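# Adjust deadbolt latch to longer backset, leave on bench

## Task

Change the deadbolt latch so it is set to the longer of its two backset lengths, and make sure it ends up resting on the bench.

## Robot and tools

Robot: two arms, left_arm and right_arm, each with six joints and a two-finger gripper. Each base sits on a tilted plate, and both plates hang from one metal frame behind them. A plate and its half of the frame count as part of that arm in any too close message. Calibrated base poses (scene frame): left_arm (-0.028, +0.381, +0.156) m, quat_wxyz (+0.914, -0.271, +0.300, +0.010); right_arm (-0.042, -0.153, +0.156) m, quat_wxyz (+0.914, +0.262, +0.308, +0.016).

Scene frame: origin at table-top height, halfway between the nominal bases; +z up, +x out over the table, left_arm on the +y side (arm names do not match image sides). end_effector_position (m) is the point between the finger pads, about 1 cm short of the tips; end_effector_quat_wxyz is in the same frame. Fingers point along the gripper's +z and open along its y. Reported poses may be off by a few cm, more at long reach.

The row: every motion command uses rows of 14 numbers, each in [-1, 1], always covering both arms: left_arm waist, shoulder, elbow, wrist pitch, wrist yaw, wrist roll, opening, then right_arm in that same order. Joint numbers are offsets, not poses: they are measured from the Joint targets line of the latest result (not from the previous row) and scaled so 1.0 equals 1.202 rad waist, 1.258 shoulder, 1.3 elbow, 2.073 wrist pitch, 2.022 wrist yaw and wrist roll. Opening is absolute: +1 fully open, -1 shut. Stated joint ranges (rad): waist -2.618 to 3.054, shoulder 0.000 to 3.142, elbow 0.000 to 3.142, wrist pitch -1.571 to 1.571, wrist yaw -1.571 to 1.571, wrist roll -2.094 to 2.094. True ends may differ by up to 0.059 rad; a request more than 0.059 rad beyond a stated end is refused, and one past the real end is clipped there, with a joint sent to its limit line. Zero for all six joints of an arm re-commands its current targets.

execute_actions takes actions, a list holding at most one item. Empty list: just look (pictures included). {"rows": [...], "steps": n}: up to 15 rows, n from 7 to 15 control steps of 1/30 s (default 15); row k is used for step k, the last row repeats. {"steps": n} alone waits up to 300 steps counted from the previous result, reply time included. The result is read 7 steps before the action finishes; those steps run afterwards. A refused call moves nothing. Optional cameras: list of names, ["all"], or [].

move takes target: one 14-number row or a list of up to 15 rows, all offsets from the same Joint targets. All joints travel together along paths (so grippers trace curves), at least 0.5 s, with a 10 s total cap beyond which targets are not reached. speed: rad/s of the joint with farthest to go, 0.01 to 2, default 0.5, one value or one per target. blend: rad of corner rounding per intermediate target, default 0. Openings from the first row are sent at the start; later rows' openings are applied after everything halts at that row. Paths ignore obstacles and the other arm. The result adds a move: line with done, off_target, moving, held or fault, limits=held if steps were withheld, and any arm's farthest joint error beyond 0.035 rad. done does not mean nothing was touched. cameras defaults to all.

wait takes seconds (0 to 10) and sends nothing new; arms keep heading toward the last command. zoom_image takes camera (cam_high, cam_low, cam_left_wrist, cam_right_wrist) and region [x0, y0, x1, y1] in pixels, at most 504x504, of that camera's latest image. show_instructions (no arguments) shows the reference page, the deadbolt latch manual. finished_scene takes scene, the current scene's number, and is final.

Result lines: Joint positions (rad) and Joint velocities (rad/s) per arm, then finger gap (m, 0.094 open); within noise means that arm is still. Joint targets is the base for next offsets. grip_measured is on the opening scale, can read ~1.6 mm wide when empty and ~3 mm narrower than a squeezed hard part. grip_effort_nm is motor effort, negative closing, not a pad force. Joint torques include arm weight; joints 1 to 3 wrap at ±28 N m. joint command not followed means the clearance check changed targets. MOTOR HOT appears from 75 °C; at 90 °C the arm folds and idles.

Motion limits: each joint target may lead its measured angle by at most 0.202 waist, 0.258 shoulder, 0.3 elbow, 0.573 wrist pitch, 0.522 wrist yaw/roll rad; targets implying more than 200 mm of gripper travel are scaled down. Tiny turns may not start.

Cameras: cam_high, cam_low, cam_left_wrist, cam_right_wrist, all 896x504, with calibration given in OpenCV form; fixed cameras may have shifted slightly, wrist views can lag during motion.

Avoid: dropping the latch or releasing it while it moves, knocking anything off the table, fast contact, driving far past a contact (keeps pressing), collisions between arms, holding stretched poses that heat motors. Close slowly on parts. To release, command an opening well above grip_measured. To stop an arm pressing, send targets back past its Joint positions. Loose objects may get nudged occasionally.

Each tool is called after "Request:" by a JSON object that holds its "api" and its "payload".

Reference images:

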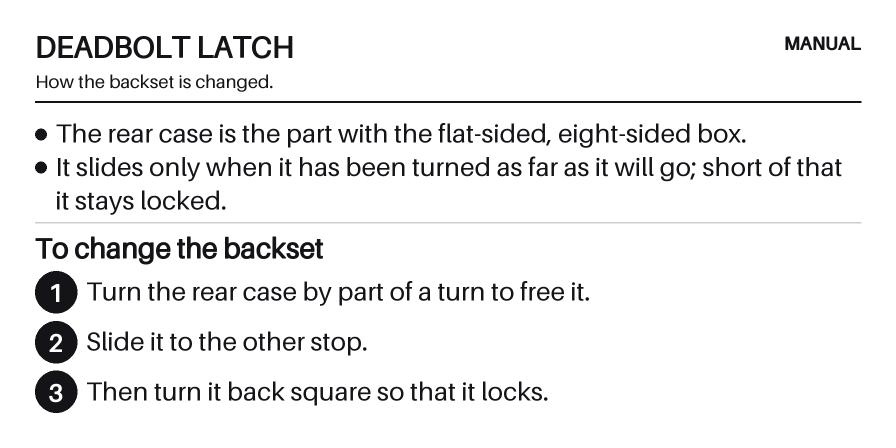

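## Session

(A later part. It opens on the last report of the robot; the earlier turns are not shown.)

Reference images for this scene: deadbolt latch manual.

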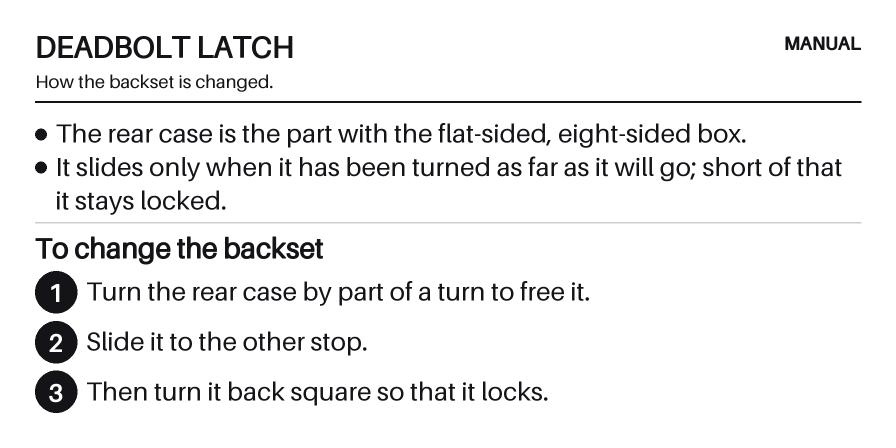

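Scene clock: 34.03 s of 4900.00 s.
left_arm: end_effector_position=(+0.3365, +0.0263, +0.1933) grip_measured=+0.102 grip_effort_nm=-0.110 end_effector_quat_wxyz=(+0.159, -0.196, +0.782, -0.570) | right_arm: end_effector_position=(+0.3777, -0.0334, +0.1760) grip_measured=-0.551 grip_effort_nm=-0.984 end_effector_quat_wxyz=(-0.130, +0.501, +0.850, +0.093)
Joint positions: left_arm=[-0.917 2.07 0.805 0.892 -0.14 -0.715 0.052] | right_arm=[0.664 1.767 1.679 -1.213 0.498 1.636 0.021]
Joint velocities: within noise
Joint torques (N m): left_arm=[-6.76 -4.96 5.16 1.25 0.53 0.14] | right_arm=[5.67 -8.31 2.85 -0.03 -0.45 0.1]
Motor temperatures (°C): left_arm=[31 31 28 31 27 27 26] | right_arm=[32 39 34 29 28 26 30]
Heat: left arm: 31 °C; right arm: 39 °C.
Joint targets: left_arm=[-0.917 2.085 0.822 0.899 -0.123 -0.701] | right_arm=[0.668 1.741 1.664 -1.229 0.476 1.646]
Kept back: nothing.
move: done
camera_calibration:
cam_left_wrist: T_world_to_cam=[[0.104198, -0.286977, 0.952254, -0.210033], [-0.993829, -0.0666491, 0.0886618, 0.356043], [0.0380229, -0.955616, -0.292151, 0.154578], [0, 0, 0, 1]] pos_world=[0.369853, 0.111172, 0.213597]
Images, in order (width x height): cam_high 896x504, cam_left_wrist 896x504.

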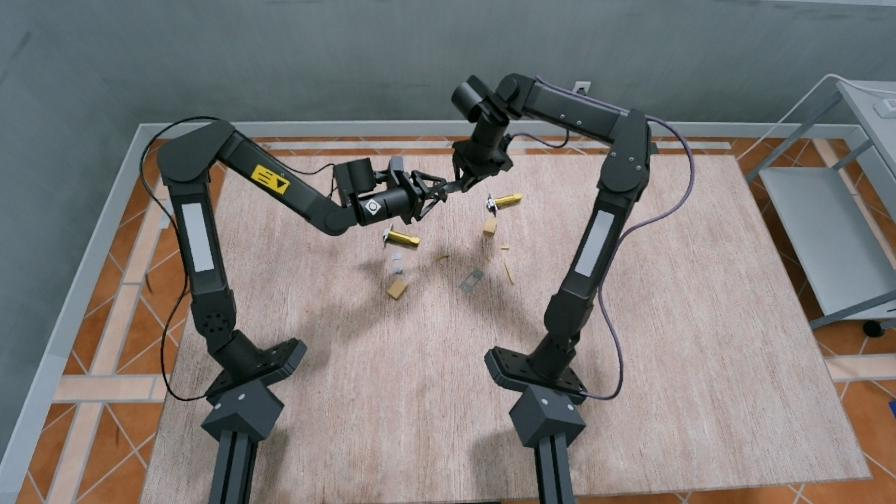

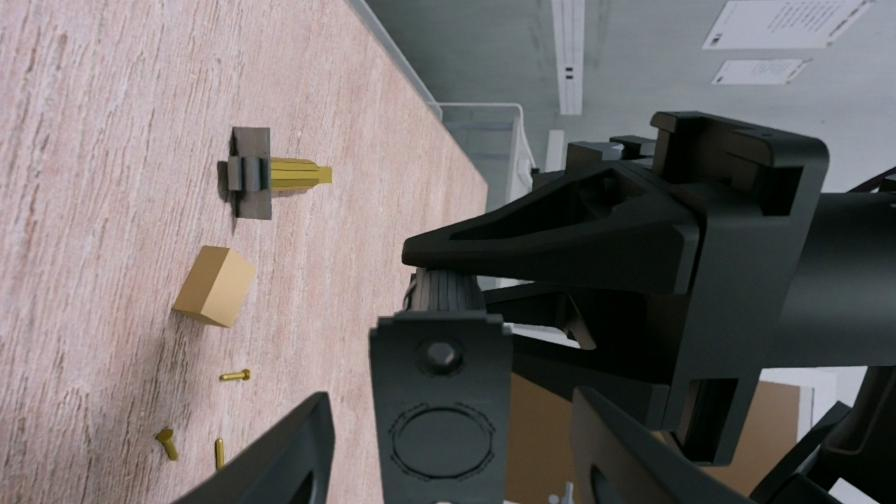

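Request:
{"api": "move", "payload": {"target": [0.0065,0,0,0,0,0,-0.2, 0,0,0,0,0,0,-0.8], "speed": 0.08, "cameras": ["cam_left_wrist"]}}

Scene clock: 35.30 s of 4900.00 s.
left_arm: end_effector_position=(+0.3383, +0.0279, +0.1907) grip_measured=-0.198 grip_effort_nm=-0.110 end_effector_quat_wxyz=(+0.160, -0.198, +0.782, -0.568) | right_arm: end_effector_position=(+0.3776, -0.0334, +0.1760) grip_measured=-0.551 grip_effort_nm=-0.984 end_effector_quat_wxyz=(-0.130, +0.501, +0.850, +0.093)
Joint positions: left_arm=[-0.91 2.07 0.805 0.892 -0.14 -0.715 0.038] | right_arm=[0.664 1.767 1.679 -1.214 0.498 1.636 0.021]
Joint velocities: within noise
Joint torques (N m): left_arm=[-6.64 -4.92 5.08 1.21 0.56 0.19] | right_arm=[5.65 -8.31 2.86 -0.03 -0.46 0.11]
Motor temperatures (°C): left_arm=[32 31 28 31 27 27 26] | right_arm=[32 39 34 29 28 26 30]
Heat: left arm: 32 °C; right arm: 39 °C.
Joint targets: left_arm=[-0.910 2.085 0.822 0.899 -0.123 -0.701] | right_arm=[0.668 1.741 1.664 -1.230 0.476 1.646]
Kept back: nothing.
move: done
camera_calibration:
cam_left_wrist: T_world_to_cam=[[0.108456, -0.289903, 0.950891, -0.208366], [-0.993249, -0.0712114, 0.0915767, 0.357535], [0.0411658, -0.954403, -0.295669, 0.154814], [0, 0, 0, 1]] pos_world=[0.371347, 0.11281, 0.211165]
Images, in order (width x height): cam_left_wrist 896x504.

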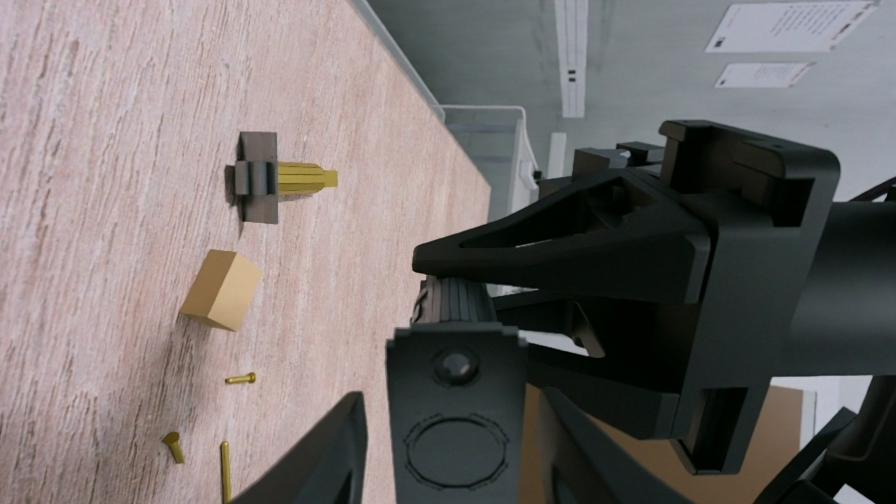

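Request:
{"api": "move", "payload": {"target": [[0,0,0,0,0,0,-0.4, 0,0,0,0,0,0,-0.8],[0,0,0,0,0,0,-0.52, 0,0,0,0,0,0,-0.8],[0,0,0,0,0,0,-0.8, 0,0,0,0,0,0,-0.9]], "speed": 0.3, "cameras": ["cam_left_wrist","cam_right_wrist"]}}

Scene clock: 38.07 s of 4900.00 s.
left_arm: end_effector_position=(+0.3383, +0.0277, +0.1911) grip_measured=-0.472 grip_effort_nm=-1.018 end_effector_quat_wxyz=(+0.160, -0.197, +0.782, -0.569) | right_arm: end_effector_position=(+0.3776, -0.0336, +0.1759) grip_measured=-0.551 grip_effort_nm=-0.984 end_effector_quat_wxyz=(-0.130, +0.501, +0.850, +0.093)
Joint positions: left_arm=[-0.91 2.07 0.806 0.892 -0.138 -0.714 0.025] | right_arm=[0.664 1.767 1.679 -1.214 0.498 1.636 0.021]
Joint velocities: within noise
Joint torques (N m): left_arm=[-6.64 -4.88 5.15 1.23 0.53 0.17] | right_arm=[5.71 -8.31 2.85 -0.03 -0.46 0.1]
Motor temperatures (°C): left_arm=[32 32 28 31 27 27 27] | right_arm=[32 39 34 29 28 26 30]
Heat: left arm: 32 °C; right arm: 39 °C.
Joint targets: left_arm=[-0.910 2.085 0.822 0.899 -0.123 -0.700] | right_arm=[0.668 1.741 1.664 -1.230 0.476 1.646]
Kept back: nothing.
move: done
camera_calibration:
cam_left_wrist: T_world_to_cam=[[0.106954, -0.288611, 0.951454, -0.208438], [-0.993431, -0.0701902, 0.0903812, 0.357806], [0.0406978, -0.95487, -0.294222, 0.154651], [0, 0, 0, 1]] pos_world=[0.371455, 0.112629, 0.211482]
cam_right_wrist: T_world_to_cam=[[-0.88222, -0.469691, -0.032833, 0.325527], [-0.360342, 0.628655, 0.689164, 0.0743654], [-0.303053, 0.619826, -0.723861, 0.351084], [0, 0, 0, 1]] pos_world=[0.420381, -0.111464, 0.213574]
Images, in order (width x height): cam_left_wrist 896x504, cam_right_wrist 896x504.

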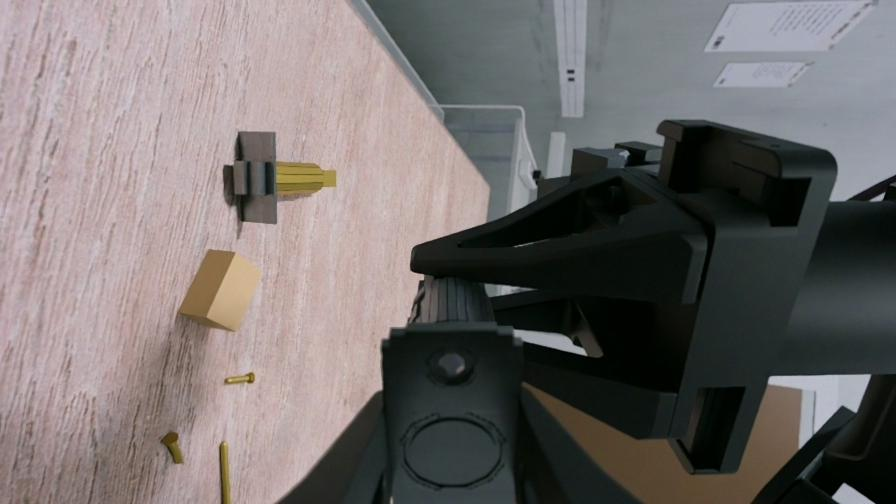

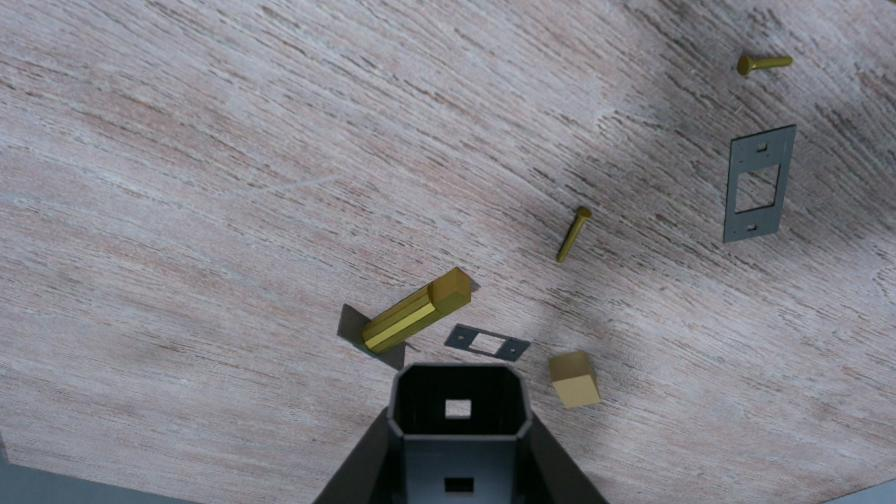

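Request:
{"api": "move", "payload": {"target": [0,0,0,0,0,0.15,-0.8, 0,0,0,0,0,0,-0.9], "speed": 0.3, "cameras": ["cam_left_wrist","cam_right_wrist"]}}

Scene clock: 40.00 s of 4900.00 s.
left_arm: end_effector_position=(+0.3384, +0.0275, +0.1918) grip_measured=-0.472 grip_effort_nm=-1.028 end_effector_quat_wxyz=(+0.243, -0.078, +0.802, -0.540) | right_arm: end_effector_position=(+0.3776, -0.0336, +0.1759) grip_measured=-0.551 grip_effort_nm=-0.984 end_effector_quat_wxyz=(-0.130, +0.502, +0.850, +0.093)
Joint positions: left_arm=[-0.91 2.07 0.806 0.894 -0.135 -0.414 0.025] | right_arm=[0.664 1.767 1.679 -1.214 0.498 1.637 0.021]
Joint velocities: within noise
Joint torques (N m): left_arm=[-6.67 -4.98 5.12 1.19 0.52 0.19] | right_arm=[5.7 -8.31 2.85 -0.03 -0.45 0.08]
Motor temperatures (°C): left_arm=[32 32 28 31 27 27 27] | right_arm=[32 39 34 29 28 26 30]
Heat: left arm: 32 °C; right arm: 39 °C.
Joint targets: left_arm=[-0.910 2.085 0.822 0.899 -0.123 -0.397] | right_arm=[0.668 1.741 1.664 -1.230 0.476 1.646]
Kept back: nothing.
move: done
camera_calibration:
cam_left_wrist: T_world_to_cam=[[-0.157142, -0.41601, 0.895679, -0.105525], [-0.986543, 0.024646, -0.161636, 0.401245], [0.0451676, -0.909026, -0.414285, 0.174929], [0, 0, 0, 1]] pos_world=[0.371362, 0.105226, 0.231843]
cam_right_wrist: T_world_to_cam=[[-0.882741, -0.468737, -0.0324731, 0.325692], [-0.359431, 0.629146, 0.689191, 0.0740334], [-0.302619, 0.620049, -0.723852, 0.350926], [0, 0, 0, 1]] pos_world=[0.420309, -0.111505, 0.213571]
Images, in order (width x height): cam_left_wrist 896x504, cam_right_wrist 896x504.

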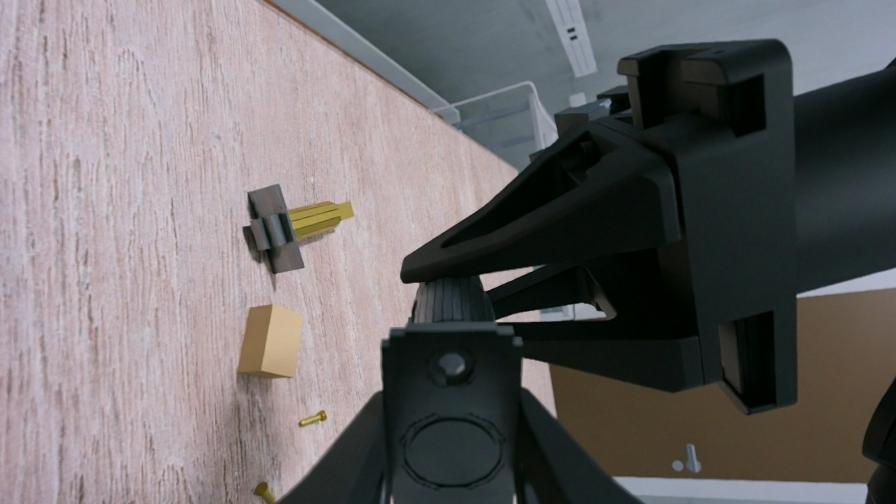

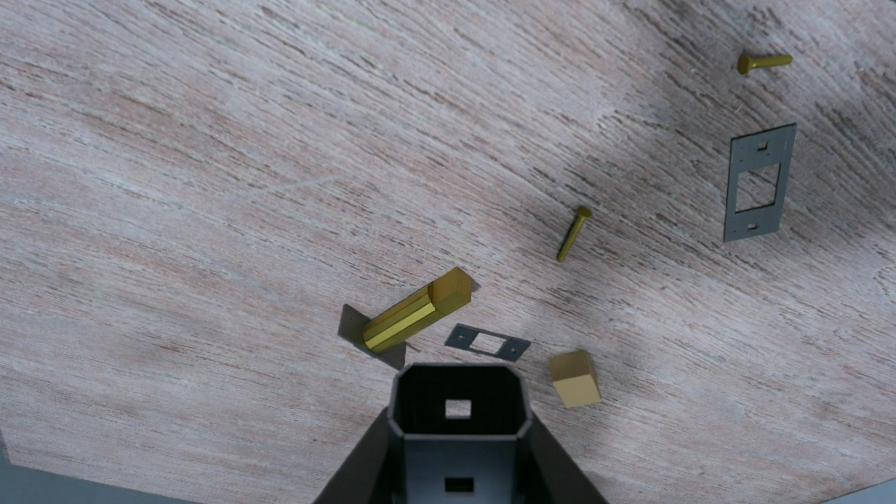

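Request:
{"api": "move", "payload": {"target": [0,0,0,0,0,0.53,-0.8, 0,0,0,0,0,0,-0.9], "speed": 0.6, "cameras": ["cam_left_wrist"]}}

Scene clock: 42.97 s of 4900.00 s.
left_arm: end_effector_position=(+0.3417, +0.0281, +0.1928) grip_measured=-0.473 grip_effort_nm=-1.018 end_effector_quat_wxyz=(+0.478, +0.317, +0.738, -0.355) | right_arm: end_effector_position=(+0.3822, -0.0322, +0.1777) grip_measured=-0.537 grip_effort_nm=-0.989 end_effector_quat_wxyz=(-0.126, +0.506, +0.847, +0.103)
Joint positions: left_arm=[-0.906 2.07 0.81 0.9 -0.13 0.598 0.025] | right_arm=[0.664 1.761 1.679 -1.194 0.497 1.632 0.022]
Joint velocities: within noise
Joint torques (N m): left_arm=[-7.01 -4.98 4.79 1.11 0.47 0.95] | right_arm=[5.67 -7.86 2.89 -0.19 -0.45 0.13]
Motor temperatures (°C): left_arm=[32 32 28 31 27 27 27] | right_arm=[32 39 34 29 28 26 30]
Heat: left arm: 32 °C; right arm: 39 °C.
Joint targets: left_arm=[-0.910 2.085 0.822 0.899 -0.123 0.675] | right_arm=[0.668 1.740 1.664 -1.229 0.476 1.646]
Kept back: nothing.
move: off_target (left_arm, right_arm); left_arm: the wrist roll is farthest, 0.077 rad from its target; right_arm: the wrist pitch is farthest, 0.036 rad from its target
camera_calibration:
cam_left_wrist: T_world_to_cam=[[-0.813569, -0.546766, 0.197869, 0.256778], [-0.502725, 0.490419, -0.711869, 0.332291], [0.292187, -0.678628, -0.673863, 0.134907], [0, 0, 0, 1]] pos_world=[0.33654, 0.0689879, 0.276648]
Images, in order (width x height): cam_left_wrist 896x504.

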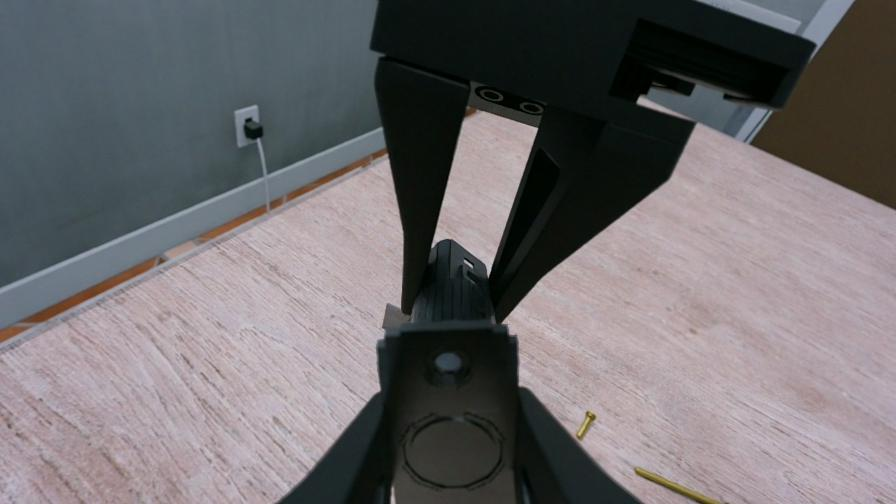

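Request:
{"api": "move", "payload": {"target": [0,0,0,0,0,-0.04,-0.8, 0,0,0,0,0,0,-0.9], "speed": 0.2, "cameras": ["cam_left_wrist","cam_right_wrist"]}}

Request:
{"api": "zoom_image", "payload": {"camera": "cam_left_wrist", "region": [350, 200, 560, 400]}}

Scene clock: 44.13 s of 4900.00 s.
left_arm: end_effector_position=(+0.3411, +0.0279, +0.1923) grip_measured=-0.473 grip_effort_nm=-1.018 end_effector_quat_wxyz=(+0.471, +0.306, +0.744, -0.363) | right_arm: end_effector_position=(+0.3820, -0.0323, +0.1777) grip_measured=-0.537 grip_effort_nm=-0.979 end_effector_quat_wxyz=(-0.126, +0.506, +0.847, +0.103)
Joint positions: left_arm=[-0.906 2.07 0.81 0.897 -0.13 0.565 0.025] | right_arm=[0.664 1.761 1.679 -1.194 0.497 1.632 0.022]
Joint velocities: within noise
Joint torques (N m): left_arm=[-7.05 -4.89 4.78 1.14 0.42 0.32] | right_arm=[5.67 -7.83 2.89 -0.19 -0.44 0.13]
Motor temperatures (°C): left_arm=[32 32 28 31 27 27 27] | right_arm=[32 39 34 29 28 26 30]
Heat: left arm: 32 °C; right arm: 39 °C.
Joint targets: left_arm=[-0.910 2.085 0.822 0.898 -0.123 0.593] | right_arm=[0.668 1.740 1.664 -1.229 0.476 1.646]
Kept back: nothing.
move: done
camera_calibration:
cam_left_wrist: T_world_to_cam=[[-0.803637, -0.549618, 0.228226, 0.247193], [-0.526095, 0.476843, -0.704162, 0.338609], [0.278193, -0.685959, -0.67236, 0.13933], [0, 0, 0, 1]] pos_world=[0.338033, 0.0699731, 0.2757]
cam_right_wrist: T_world_to_cam=[[-0.88838, -0.456264, -0.0510395, 0.336138], [-0.361147, 0.625849, 0.691293, 0.0737928], [-0.283469, 0.632563, -0.72077, 0.34534], [0, 0, 0, 1]] pos_world=[0.423161, -0.111265, 0.215055]
Images, in order (width x height): cam_left_wrist 896x504, cam_right_wrist 896x504.

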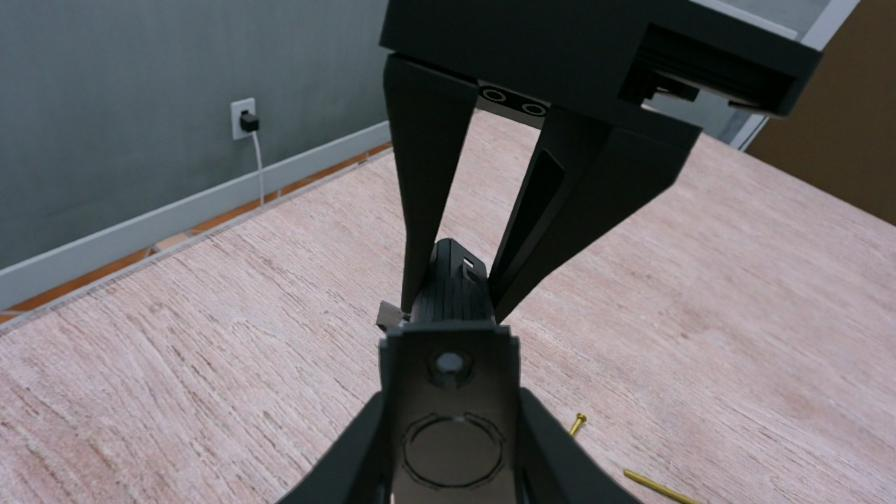

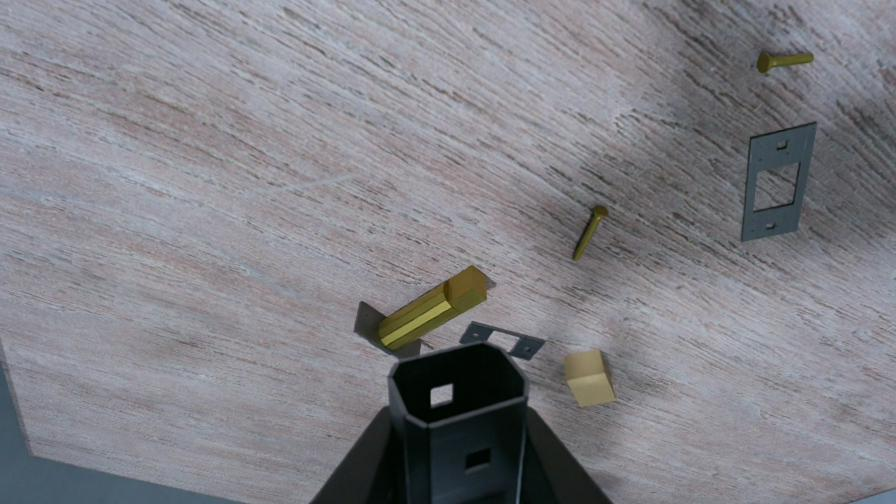

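Scaled by 2.400 from the camera's 896x504 image, which has a finer 1280x720 frame.

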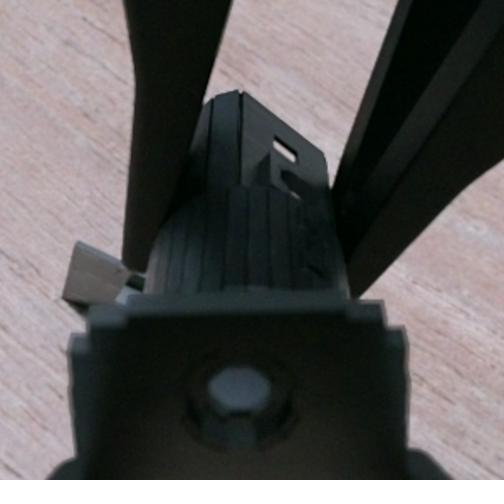

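Request:
{"api": "move", "payload": {"target": [0,-0.056,-0.051,0.002,0,0,-0.9, 0,0,0,0,0.03,0,-1.0], "speed": 0.05, "cameras": ["cam_left_wrist","cam_right_wrist"]}}

Scene clock: 46.17 s of 4900.00 s.
left_arm: end_effector_position=(+0.3359, +0.0335, +0.1934) grip_measured=-0.473 grip_effort_nm=-1.023 end_effector_quat_wxyz=(+0.471, +0.304, +0.742, -0.367) | right_arm: end_effector_position=(+0.3772, -0.0288, +0.1785) grip_measured=-0.537 grip_effort_nm=-0.984 end_effector_quat_wxyz=(-0.138, +0.502, +0.848, +0.105)
Joint positions: left_arm=[-0.906 2.05 0.775 0.912 -0.123 0.56 0.025] | right_arm=[0.666 1.761 1.673 -1.198 0.474 1.632 0.022]
Joint velocities: within noise
Joint torques (N m): left_arm=[-6.75 -9.01 2.24 1.07 0.37 0.4] | right_arm=[5.55 -7.8 3.32 -0.16 0.48 0.13]
Motor temperatures (°C): left_arm=[32 32 28 31 27 27 27] | right_arm=[32 39 34 29 28 26 30]
Heat: left arm: 32 °C; right arm: 39 °C.
Joint targets: left_arm=[-0.910 2.015 0.756 0.903 -0.123 0.594] | right_arm=[0.669 1.740 1.664 -1.229 0.537 1.646]
Kept back: nothing.
move: off_target (right_arm); right_arm: the wrist yaw is farthest, 0.063 rad from its target
camera_calibration:
cam_left_wrist: T_world_to_cam=[[-0.804403, -0.545504, 0.235288, 0.244568], [-0.527015, 0.472436, -0.706441, 0.334869], [0.274208, -0.692264, -0.667518, 0.14595], [0, 0, 0, 1]] pos_world=[0.333192, 0.0762445, 0.276446]
cam_right_wrist: T_world_to_cam=[[-0.884586, -0.464247, -0.044534, 0.330714], [-0.355965, 0.610384, 0.707616, 0.0639553], [-0.301326, 0.6418, -0.705192, 0.346537], [0, 0, 0, 1]] pos_world=[0.419731, -0.107912, 0.213847]
Images, in order (width x height): cam_left_wrist 896x504, cam_right_wrist 896x504.

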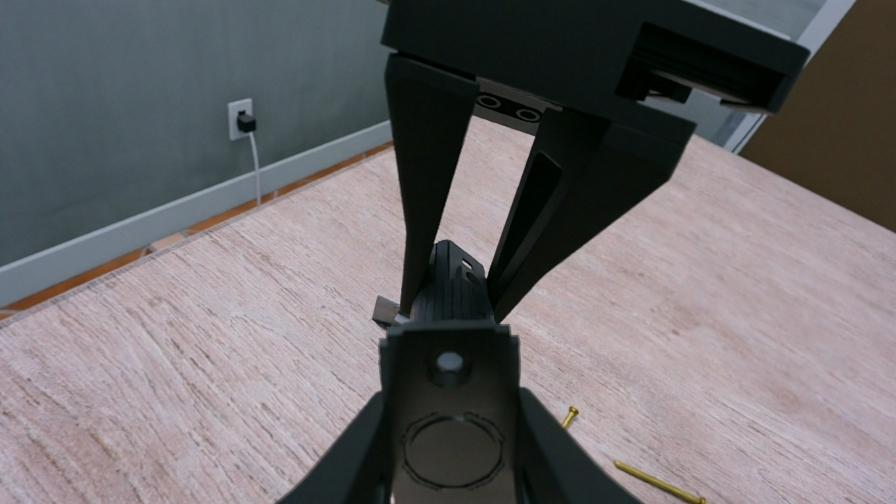

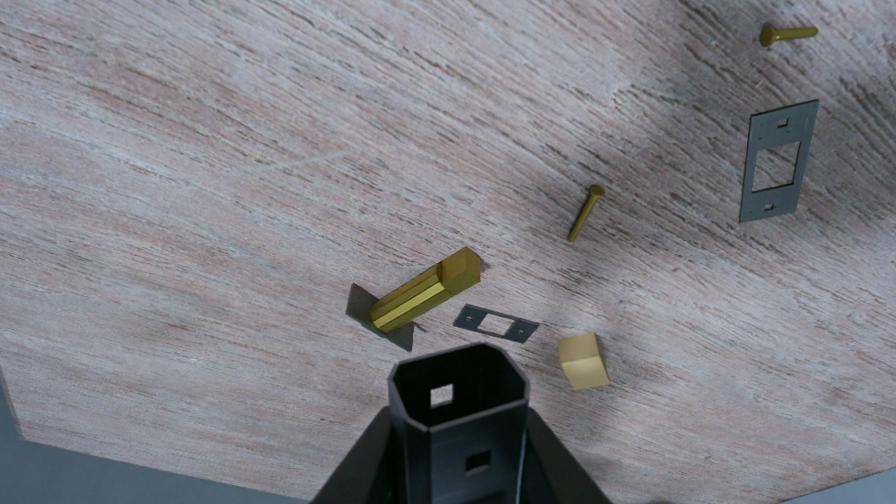

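Request:
{"api": "move", "payload": {"target": [0,0,0,0,0,0,-0.9, 0,0,0,0,0.05,0,-1.0], "speed": 0.1, "cameras": ["cam_left_wrist","cam_right_wrist"]}}

Scene clock: 51.07 s of 4900.00 s.
left_arm: end_effector_position=(+0.3360, +0.0335, +0.1936) grip_measured=-0.473 grip_effort_nm=-1.018 end_effector_quat_wxyz=(+0.471, +0.304, +0.742, -0.367) | right_arm: end_effector_position=(+0.3796, -0.0314, +0.1788) grip_measured=-0.537 grip_effort_nm=-0.989 end_effector_quat_wxyz=(-0.123, +0.501, +0.851, +0.100)
Joint positions: left_arm=[-0.906 2.05 0.775 0.912 -0.122 0.56 0.025] | right_arm=[0.674 1.761 1.673 -1.198 0.508 1.632 0.022]
Joint velocities: within noise
Joint torques (N m): left_arm=[-6.86 -8.99 2.21 1.07 0.37 0.42] | right_arm=[4.94 -7.77 3.3 -0.15 1.26 0.14]
Motor temperatures (°C): left_arm=[32 32 28 31 27 27 27] | right_arm=[32 39 34 29 28 26 30]
Heat: left arm: 32 °C; right arm: 39 °C.
Joint targets: left_arm=[-0.910 2.015 0.756 0.903 -0.123 0.594] | right_arm=[0.668 1.740 1.664 -1.229 0.638 1.646]
Kept back: nothing.
move: off_target (right_arm); right_arm: the wrist yaw is farthest, 0.130 rad from its target
camera_calibration:
cam_left_wrist: T_world_to_cam=[[-0.804474, -0.545334, 0.235441, 0.244547], [-0.526719, 0.471713, -0.707145, 0.335139], [0.27457, -0.692891, -0.666718, 0.145797], [0, 0, 0, 1]] pos_world=[0.333224, 0.076292, 0.276621]
cam_right_wrist: T_world_to_cam=[[-0.882028, -0.468283, -0.052322, 0.331888], [-0.3729, 0.62583, 0.685041, 0.077154], [-0.288049, 0.623737, -0.726623, 0.347288], [0, 0, 0, 1]] pos_world=[0.421541, -0.109484, 0.216859]
Images, in order (width x height): cam_left_wrist 896x504, cam_right_wrist 896x504.

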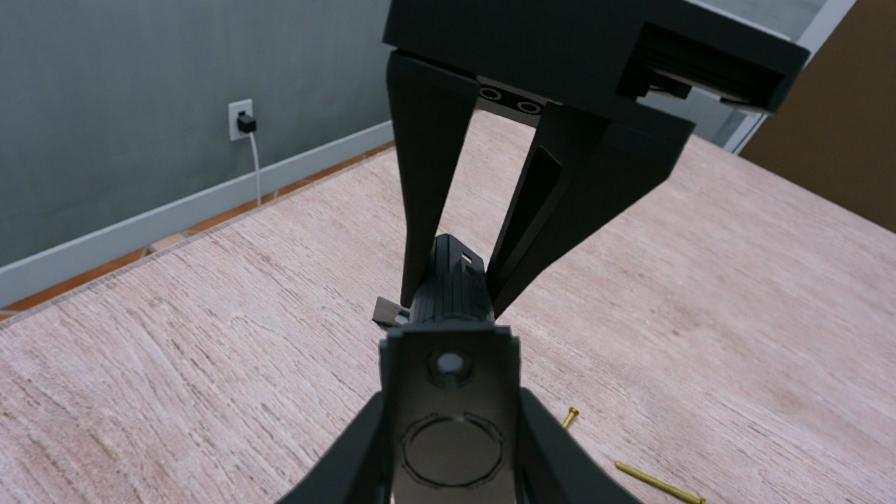

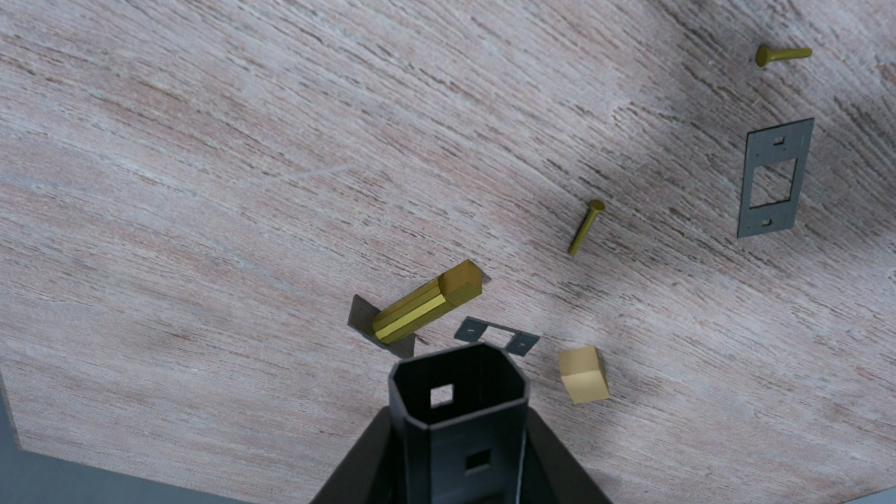

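Request:
{"api": "move", "payload": {"target": [0,0,0,0,0,-0.01,-0.9, 0,0,0,0,0.05,0,-1.0], "speed": 0.1, "cameras": ["cam_left_wrist","cam_right_wrist"]}}

Scene clock: 52.57 s of 4900.00 s.
left_arm: end_effector_position=(+0.3361, +0.0337, +0.1931) grip_measured=-0.473 grip_effort_nm=-1.013 end_effector_quat_wxyz=(+0.470, +0.302, +0.744, -0.367) | right_arm: end_effector_position=(+0.3844, -0.0380, +0.1775) grip_measured=-0.537 grip_effort_nm=-0.984 end_effector_quat_wxyz=(-0.097, +0.502, +0.855, +0.089)
Joint positions: left_arm=[-0.906 2.05 0.775 0.912 -0.125 0.556 0.025] | right_arm=[0.68 1.761 1.673 -1.198 0.565 1.634 0.022]
Joint velocities: within noise
Joint torques (N m): left_arm=[-6.9 -9.01 2.28 1.06 0.41 0.2] | right_arm=[4.48 -7.72 3.3 -0.14 1.78 0.12]
Motor temperatures (°C): left_arm=[32 33 28 31 27 27 27] | right_arm=[32 39 34 29 28 26 30]
Heat: left arm: 33 °C; right arm: 39 °C.
Joint targets: left_arm=[-0.910 2.015 0.756 0.903 -0.123 0.573] | right_arm=[0.668 1.740 1.664 -1.229 0.739 1.646]
Kept back: nothing.
move: off_target (right_arm); right_arm: the wrist yaw is farthest, 0.174 rad from its target
camera_calibration:
cam_left_wrist: T_world_to_cam=[[-0.801986, -0.547805, 0.238178, 0.243672], [-0.530957, 0.471053, -0.70441, 0.335614], [0.273685, -0.691389, -0.668639, 0.146196], [0, 0, 0, 1]] pos_world=[0.333606, 0.0764717, 0.276125]
cam_right_wrist: T_world_to_cam=[[-0.880781, -0.469692, -0.0601243, 0.333872], [-0.393978, 0.65645, 0.643315, 0.100598], [-0.262691, 0.590307, -0.763237, 0.347379], [0, 0, 0, 1]] pos_world=[0.424955, -0.114281, 0.22049]
Images, in order (width x height): cam_left_wrist 896x504, cam_right_wrist 896x504.

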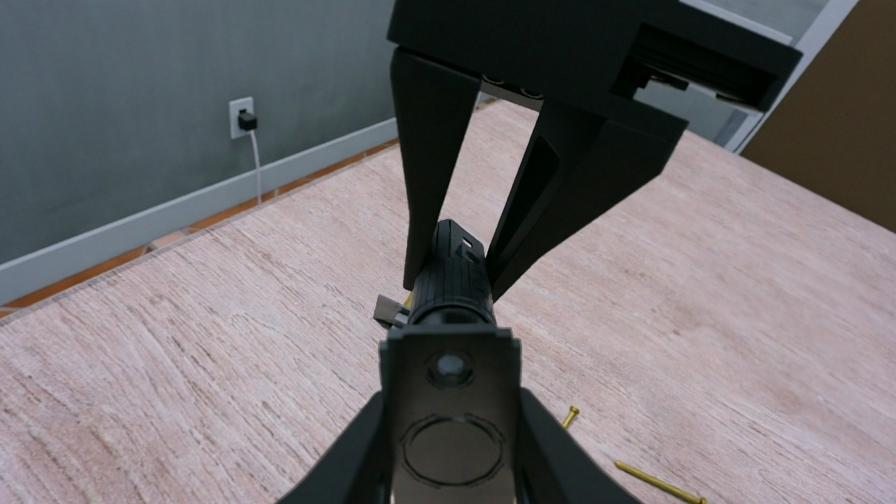

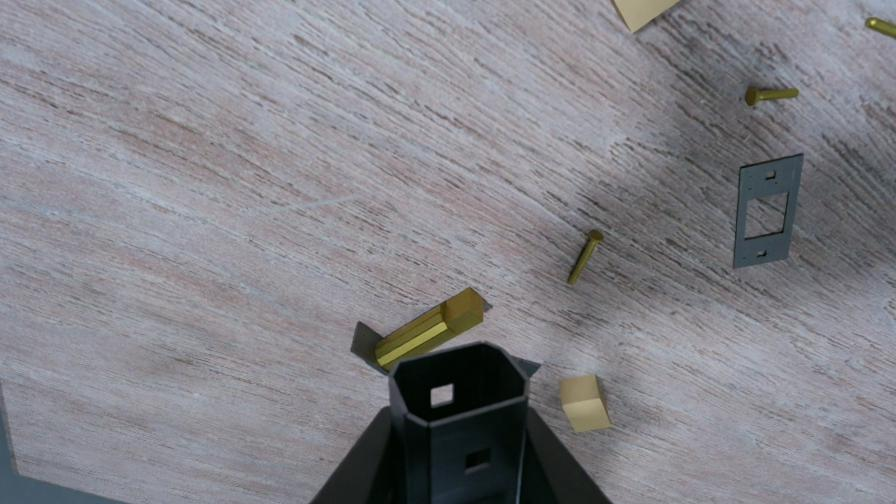

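Request:
{"api": "move", "payload": {"target": [0,0,0,0,0,-0.49,-0.9, 0,0,0,0,-0.06,0,-1.0], "speed": 0.5, "cameras": ["cam_left_wrist","cam_right_wrist"]}}

Scene clock: 55.70 s of 4900.00 s.
left_arm: end_effector_position=(+0.3343, +0.0339, +0.1918) grip_measured=-0.473 grip_effort_nm=-1.018 end_effector_quat_wxyz=(+0.248, -0.070, +0.801, -0.540) | right_arm: end_effector_position=(+0.3797, -0.0382, +0.1780) grip_measured=-0.537 grip_effort_nm=-0.989 end_effector_quat_wxyz=(-0.106, +0.499, +0.856, +0.085)
Joint positions: left_arm=[-0.906 2.05 0.771 0.91 -0.125 -0.394 0.025] | right_arm=[0.68 1.761 1.673 -1.217 0.552 1.639 0.022]
Joint velocities: within noise
Joint torques (N m): left_arm=[-6.91 -9.09 2.54 1.06 0.43 -0.3] | right_arm=[4.48 -7.71 3.29 0.01 0.55 0.06]
Motor temperatures (°C): left_arm=[32 33 28 31 27 27 27] | right_arm=[32 39 34 29 29 26 30]
Heat: left arm: 33 °C; right arm: 39 °C.
Joint targets: left_arm=[-0.910 2.015 0.756 0.903 -0.123 -0.417] | right_arm=[0.669 1.740 1.664 -1.230 0.617 1.646]
Kept back: nothing.
move: off_target (right_arm); right_arm: the wrist yaw is farthest, 0.065 rad from its target
camera_calibration:
cam_left_wrist: T_world_to_cam=[[-0.176358, -0.418058, 0.891137, -0.0962062], [-0.98331, 0.0336935, -0.178793, 0.398892], [0.0447203, -0.907795, -0.417023, 0.181528], [0, 0, 0, 1]] pos_world=[0.36715, 0.11113, 0.232753]
cam_right_wrist: T_world_to_cam=[[-0.877157, -0.47802, -0.0457497, 0.325423], [-0.388571, 0.650569, 0.652513, 0.0947013], [-0.282151, 0.590133, -0.756395, 0.352779], [0, 0, 0, 1]] pos_world=[0.421782, -0.114237, 0.219934]
Images, in order (width x height): cam_left_wrist 896x504, cam_right_wrist 896x504.

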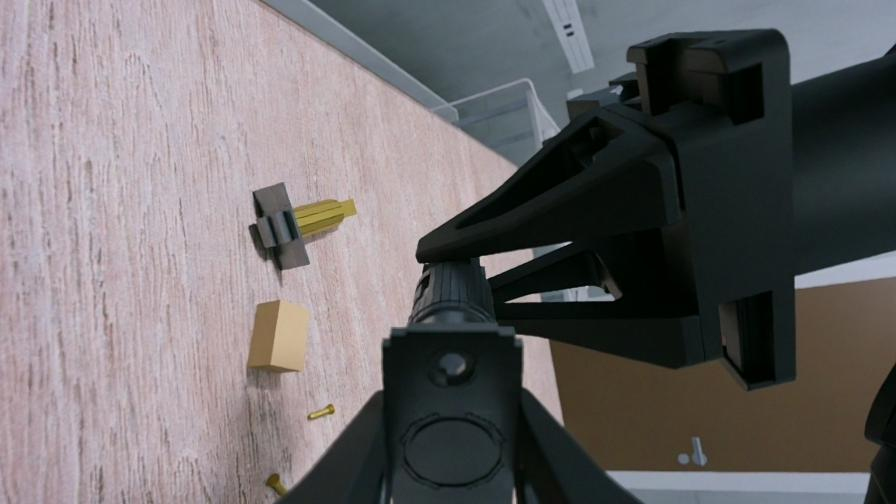

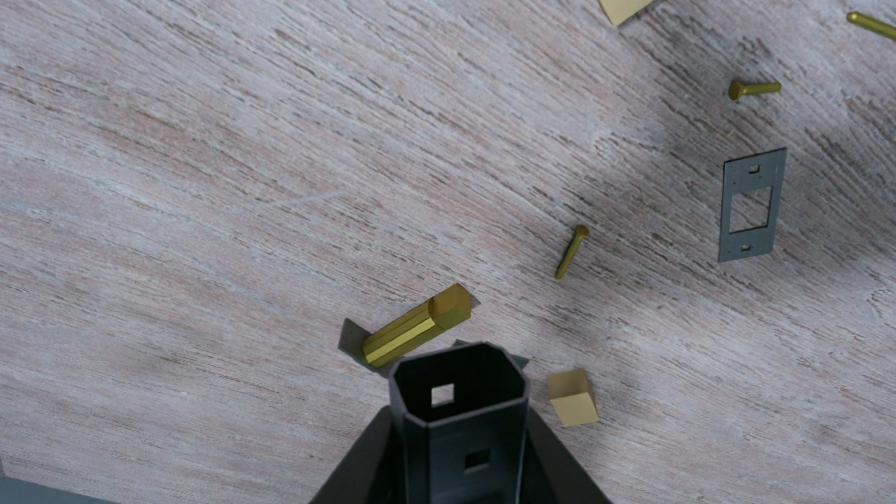

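Request:
{"api": "move", "payload": {"target": [0,0,0,0,0,-0.04,-0.9, 0,0,0,0,0,0,-1.0], "speed": 0.2, "cameras": ["cam_right_wrist"]}}

Scene clock: 56.87 s of 4900.00 s.
left_arm: end_effector_position=(+0.3332, +0.0334, +0.1914) grip_measured=-0.473 grip_effort_nm=-1.018 end_effector_quat_wxyz=(+0.232, -0.088, +0.799, -0.547) | right_arm: end_effector_position=(+0.3783, -0.0390, +0.1776) grip_measured=-0.537 grip_effort_nm=-0.984 end_effector_quat_wxyz=(-0.109, +0.500, +0.855, +0.083)
Joint positions: left_arm=[-0.906 2.05 0.771 0.905 -0.122 -0.445 0.025] | right_arm=[0.679 1.761 1.673 -1.223 0.548 1.646 0.022]
Joint velocities: within noise
Joint torques (N m): left_arm=[-6.89 -9.09 2.56 1.14 0.37 -0.65] | right_arm=[4.59 -7.71 3.26 0.08 0.6 -0.02]
Motor temperatures (°C): left_arm=[32 33 28 31 27 27 27] | right_arm=[32 39 34 29 29 26 30]
Heat: left arm: 33 °C; right arm: 39 °C.
Joint targets: left_arm=[-0.910 2.015 0.756 0.903 -0.123 -0.498] | right_arm=[0.668 1.740 1.664 -1.229 0.617 1.646]
Kept back: nothing.
move: off_target (left_arm, right_arm); left_arm: the wrist roll is farthest, 0.053 rad from its target; right_arm: the wrist yaw is farthest, 0.069 rad from its target
camera_calibration:
cam_right_wrist: T_world_to_cam=[[-0.878963, -0.47541, -0.037543, 0.323053], [-0.380984, 0.652666, 0.654888, 0.091707], [-0.286837, 0.589926, -0.754793, 0.354011], [0, 0, 0, 1]] pos_world=[0.420434, -0.115112, 0.219275]
Images, in order (width x height): cam_right_wrist 896x504.

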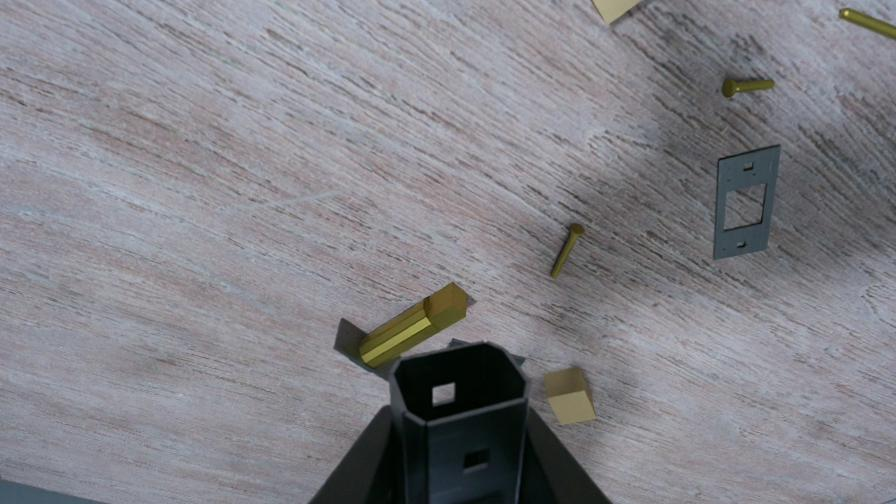

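Request:
{"api": "move", "payload": {"target": [[0,0,0,0,0,0.02,-0.9, 0,0,0,0,-0.033,0,-1.0],[0,0,0,0,0,0.02,-0.9, 0,0,0,0,-0.033,0,-0.4],[0,0,0,0,0,-0.106,-0.9, 0,0,0,0,-0.033,0,-0.4]], "speed": 0.25, "cameras": ["cam_right_wrist","cam_left_wrist"]}}

Scene clock: 60.43 s of 4900.00 s.
left_arm: end_effector_position=(+0.3284, +0.0363, +0.1833) grip_measured=-0.473 grip_effort_nm=-1.023 end_effector_quat_wxyz=(+0.154, -0.195, +0.791, -0.559) | right_arm: end_effector_position=(+0.3778, -0.0409, +0.1753) grip_measured=-0.402 grip_effort_nm=0.149 end_effector_quat_wxyz=(-0.115, +0.503, +0.853, +0.081)
Joint positions: left_arm=[-0.905 2.048 0.759 0.89 -0.147 -0.712 0.025] | right_arm=[0.667 1.76 1.673 -1.226 0.537 1.646 0.028]
Joint velocities: within noise
Joint torques (N m): left_arm=[-6.83 -8.72 3.43 1.3 0.62 -0.05] | right_arm=[5.37 -7.68 3.29 0.09 -0.03 -0.01]
Motor temperatures (°C): left_arm=[32 33 28 31 27 27 27] | right_arm=[32 39 34 29 28 26 30]
Heat: left arm: 33 °C; right arm: 39 °C.
Joint targets: left_arm=[-0.910 2.015 0.756 0.903 -0.123 -0.713] | right_arm=[0.669 1.741 1.664 -1.229 0.551 1.646]
Kept back: nothing.
move: done
camera_calibration:
cam_left_wrist: T_world_to_cam=[[0.116307, -0.312986, 0.942609, -0.198026], [-0.992879, -0.0612478, 0.102173, 0.346624], [0.0257541, -0.947781, -0.317881, 0.169933], [0, 0, 0, 1]] pos_world=[0.362811, 0.12031, 0.205264]
cam_right_wrist: T_world_to_cam=[[-0.882151, -0.470153, -0.0276561, 0.321312], [-0.368997, 0.653474, 0.660919, 0.0886602], [-0.292661, 0.593236, -0.749948, 0.354822], [0, 0, 0, 1]] pos_world=[0.420004, -0.117364, 0.216387]
Images, in order (width x height): cam_left_wrist 896x504, cam_right_wrist 896x504.

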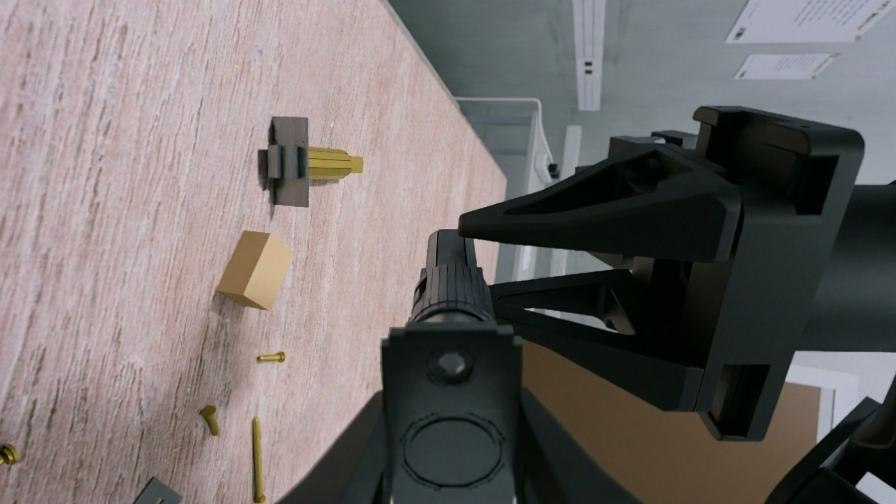

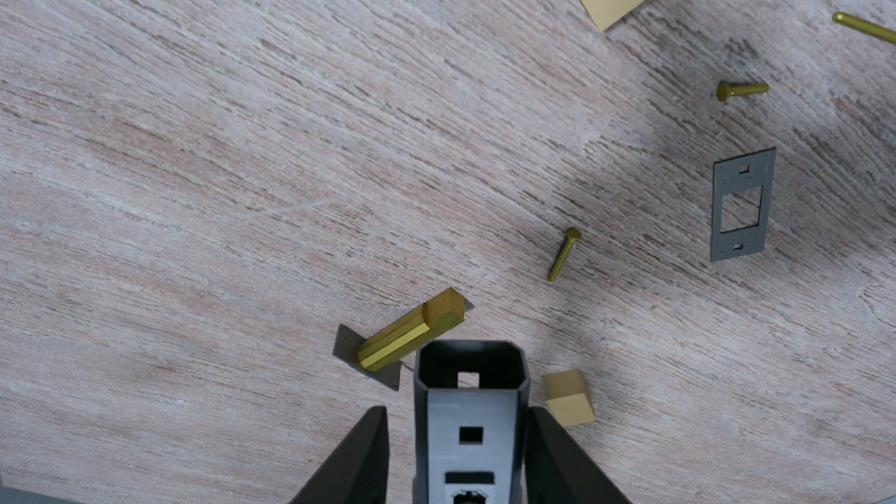

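Request:
{"api": "move", "payload": {"target": [0,0,0,0,0,0,-0.9, -0.003,0,-0.044,0.0333,0,0,-0.3], "speed": 0.08, "cameras": ["cam_right_wrist","cam_left_wrist"]}}

Scene clock: 63.60 s of 4900.00 s.
left_arm: end_effector_position=(+0.3284, +0.0363, +0.1833) grip_measured=-0.473 grip_effort_nm=-1.023 end_effector_quat_wxyz=(+0.154, -0.195, +0.791, -0.559) | right_arm: end_effector_position=(+0.3725, -0.0342, +0.1657) grip_measured=-0.302 grip_effort_nm=0.154 end_effector_quat_wxyz=(-0.114, +0.505, +0.851, +0.081)
Joint positions: left_arm=[-0.905 2.048 0.759 0.89 -0.147 -0.713 0.025] | right_arm=[0.664 1.76 1.621 -1.171 0.538 1.646 0.033]
Joint velocities: within noise
Joint torques (N m): left_arm=[-6.87 -8.77 3.26 1.31 0.62 0.01] | right_arm=[5.35 -7.69 2.81 0.22 -0.04 -0.01]
Motor temperatures (°C): left_arm=[32 33 28 32 27 27 27] | right_arm=[32 39 34 29 28 26 30]
Heat: left arm: 33 °C; right arm: 39 °C.
Joint targets: left_arm=[-0.910 2.015 0.756 0.903 -0.123 -0.713] | right_arm=[0.665 1.741 1.607 -1.160 0.551 1.646]
Kept back: nothing.
move: done
camera_calibration:
cam_left_wrist: T_world_to_cam=[[0.116978, -0.312625, 0.942646, -0.198266], [-0.9928, -0.0614597, 0.102819, 0.346487], [0.0257909, -0.947886, -0.317564, 0.169867], [0, 0, 0, 1]] pos_world=[0.362804, 0.120326, 0.205213]
cam_right_wrist: T_world_to_cam=[[-0.884271, -0.466138, -0.0279394, 0.320541], [-0.366465, 0.655618, 0.660204, 0.0879859], [-0.289429, 0.594038, -0.750567, 0.340982], [0, 0, 0, 1]] pos_world=[0.414378, -0.110825, 0.206797]
Images, in order (width x height): cam_left_wrist 896x504, cam_right_wrist 896x504.

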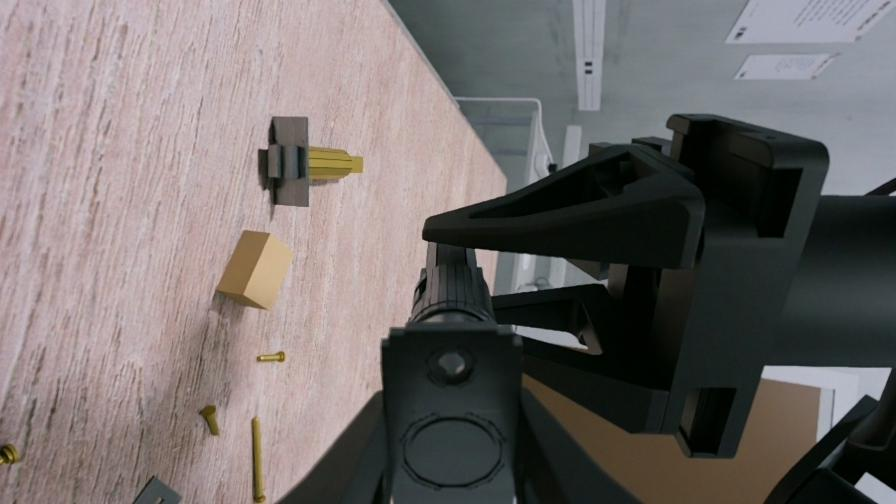

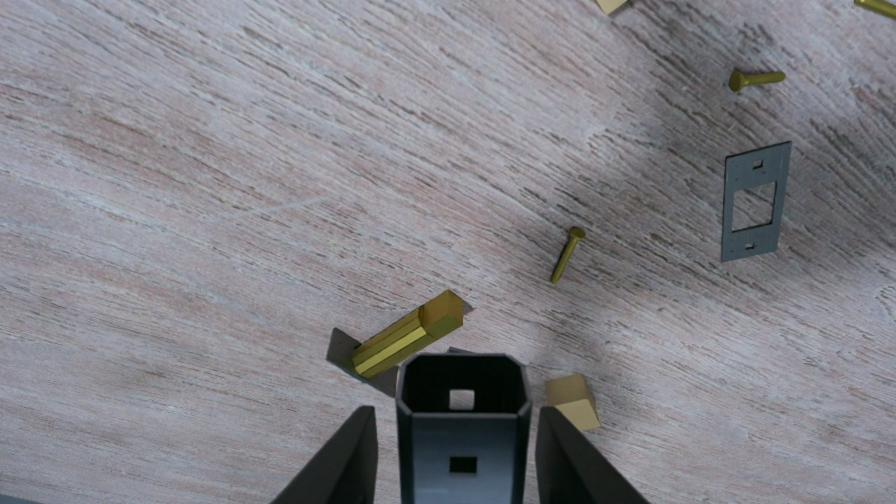

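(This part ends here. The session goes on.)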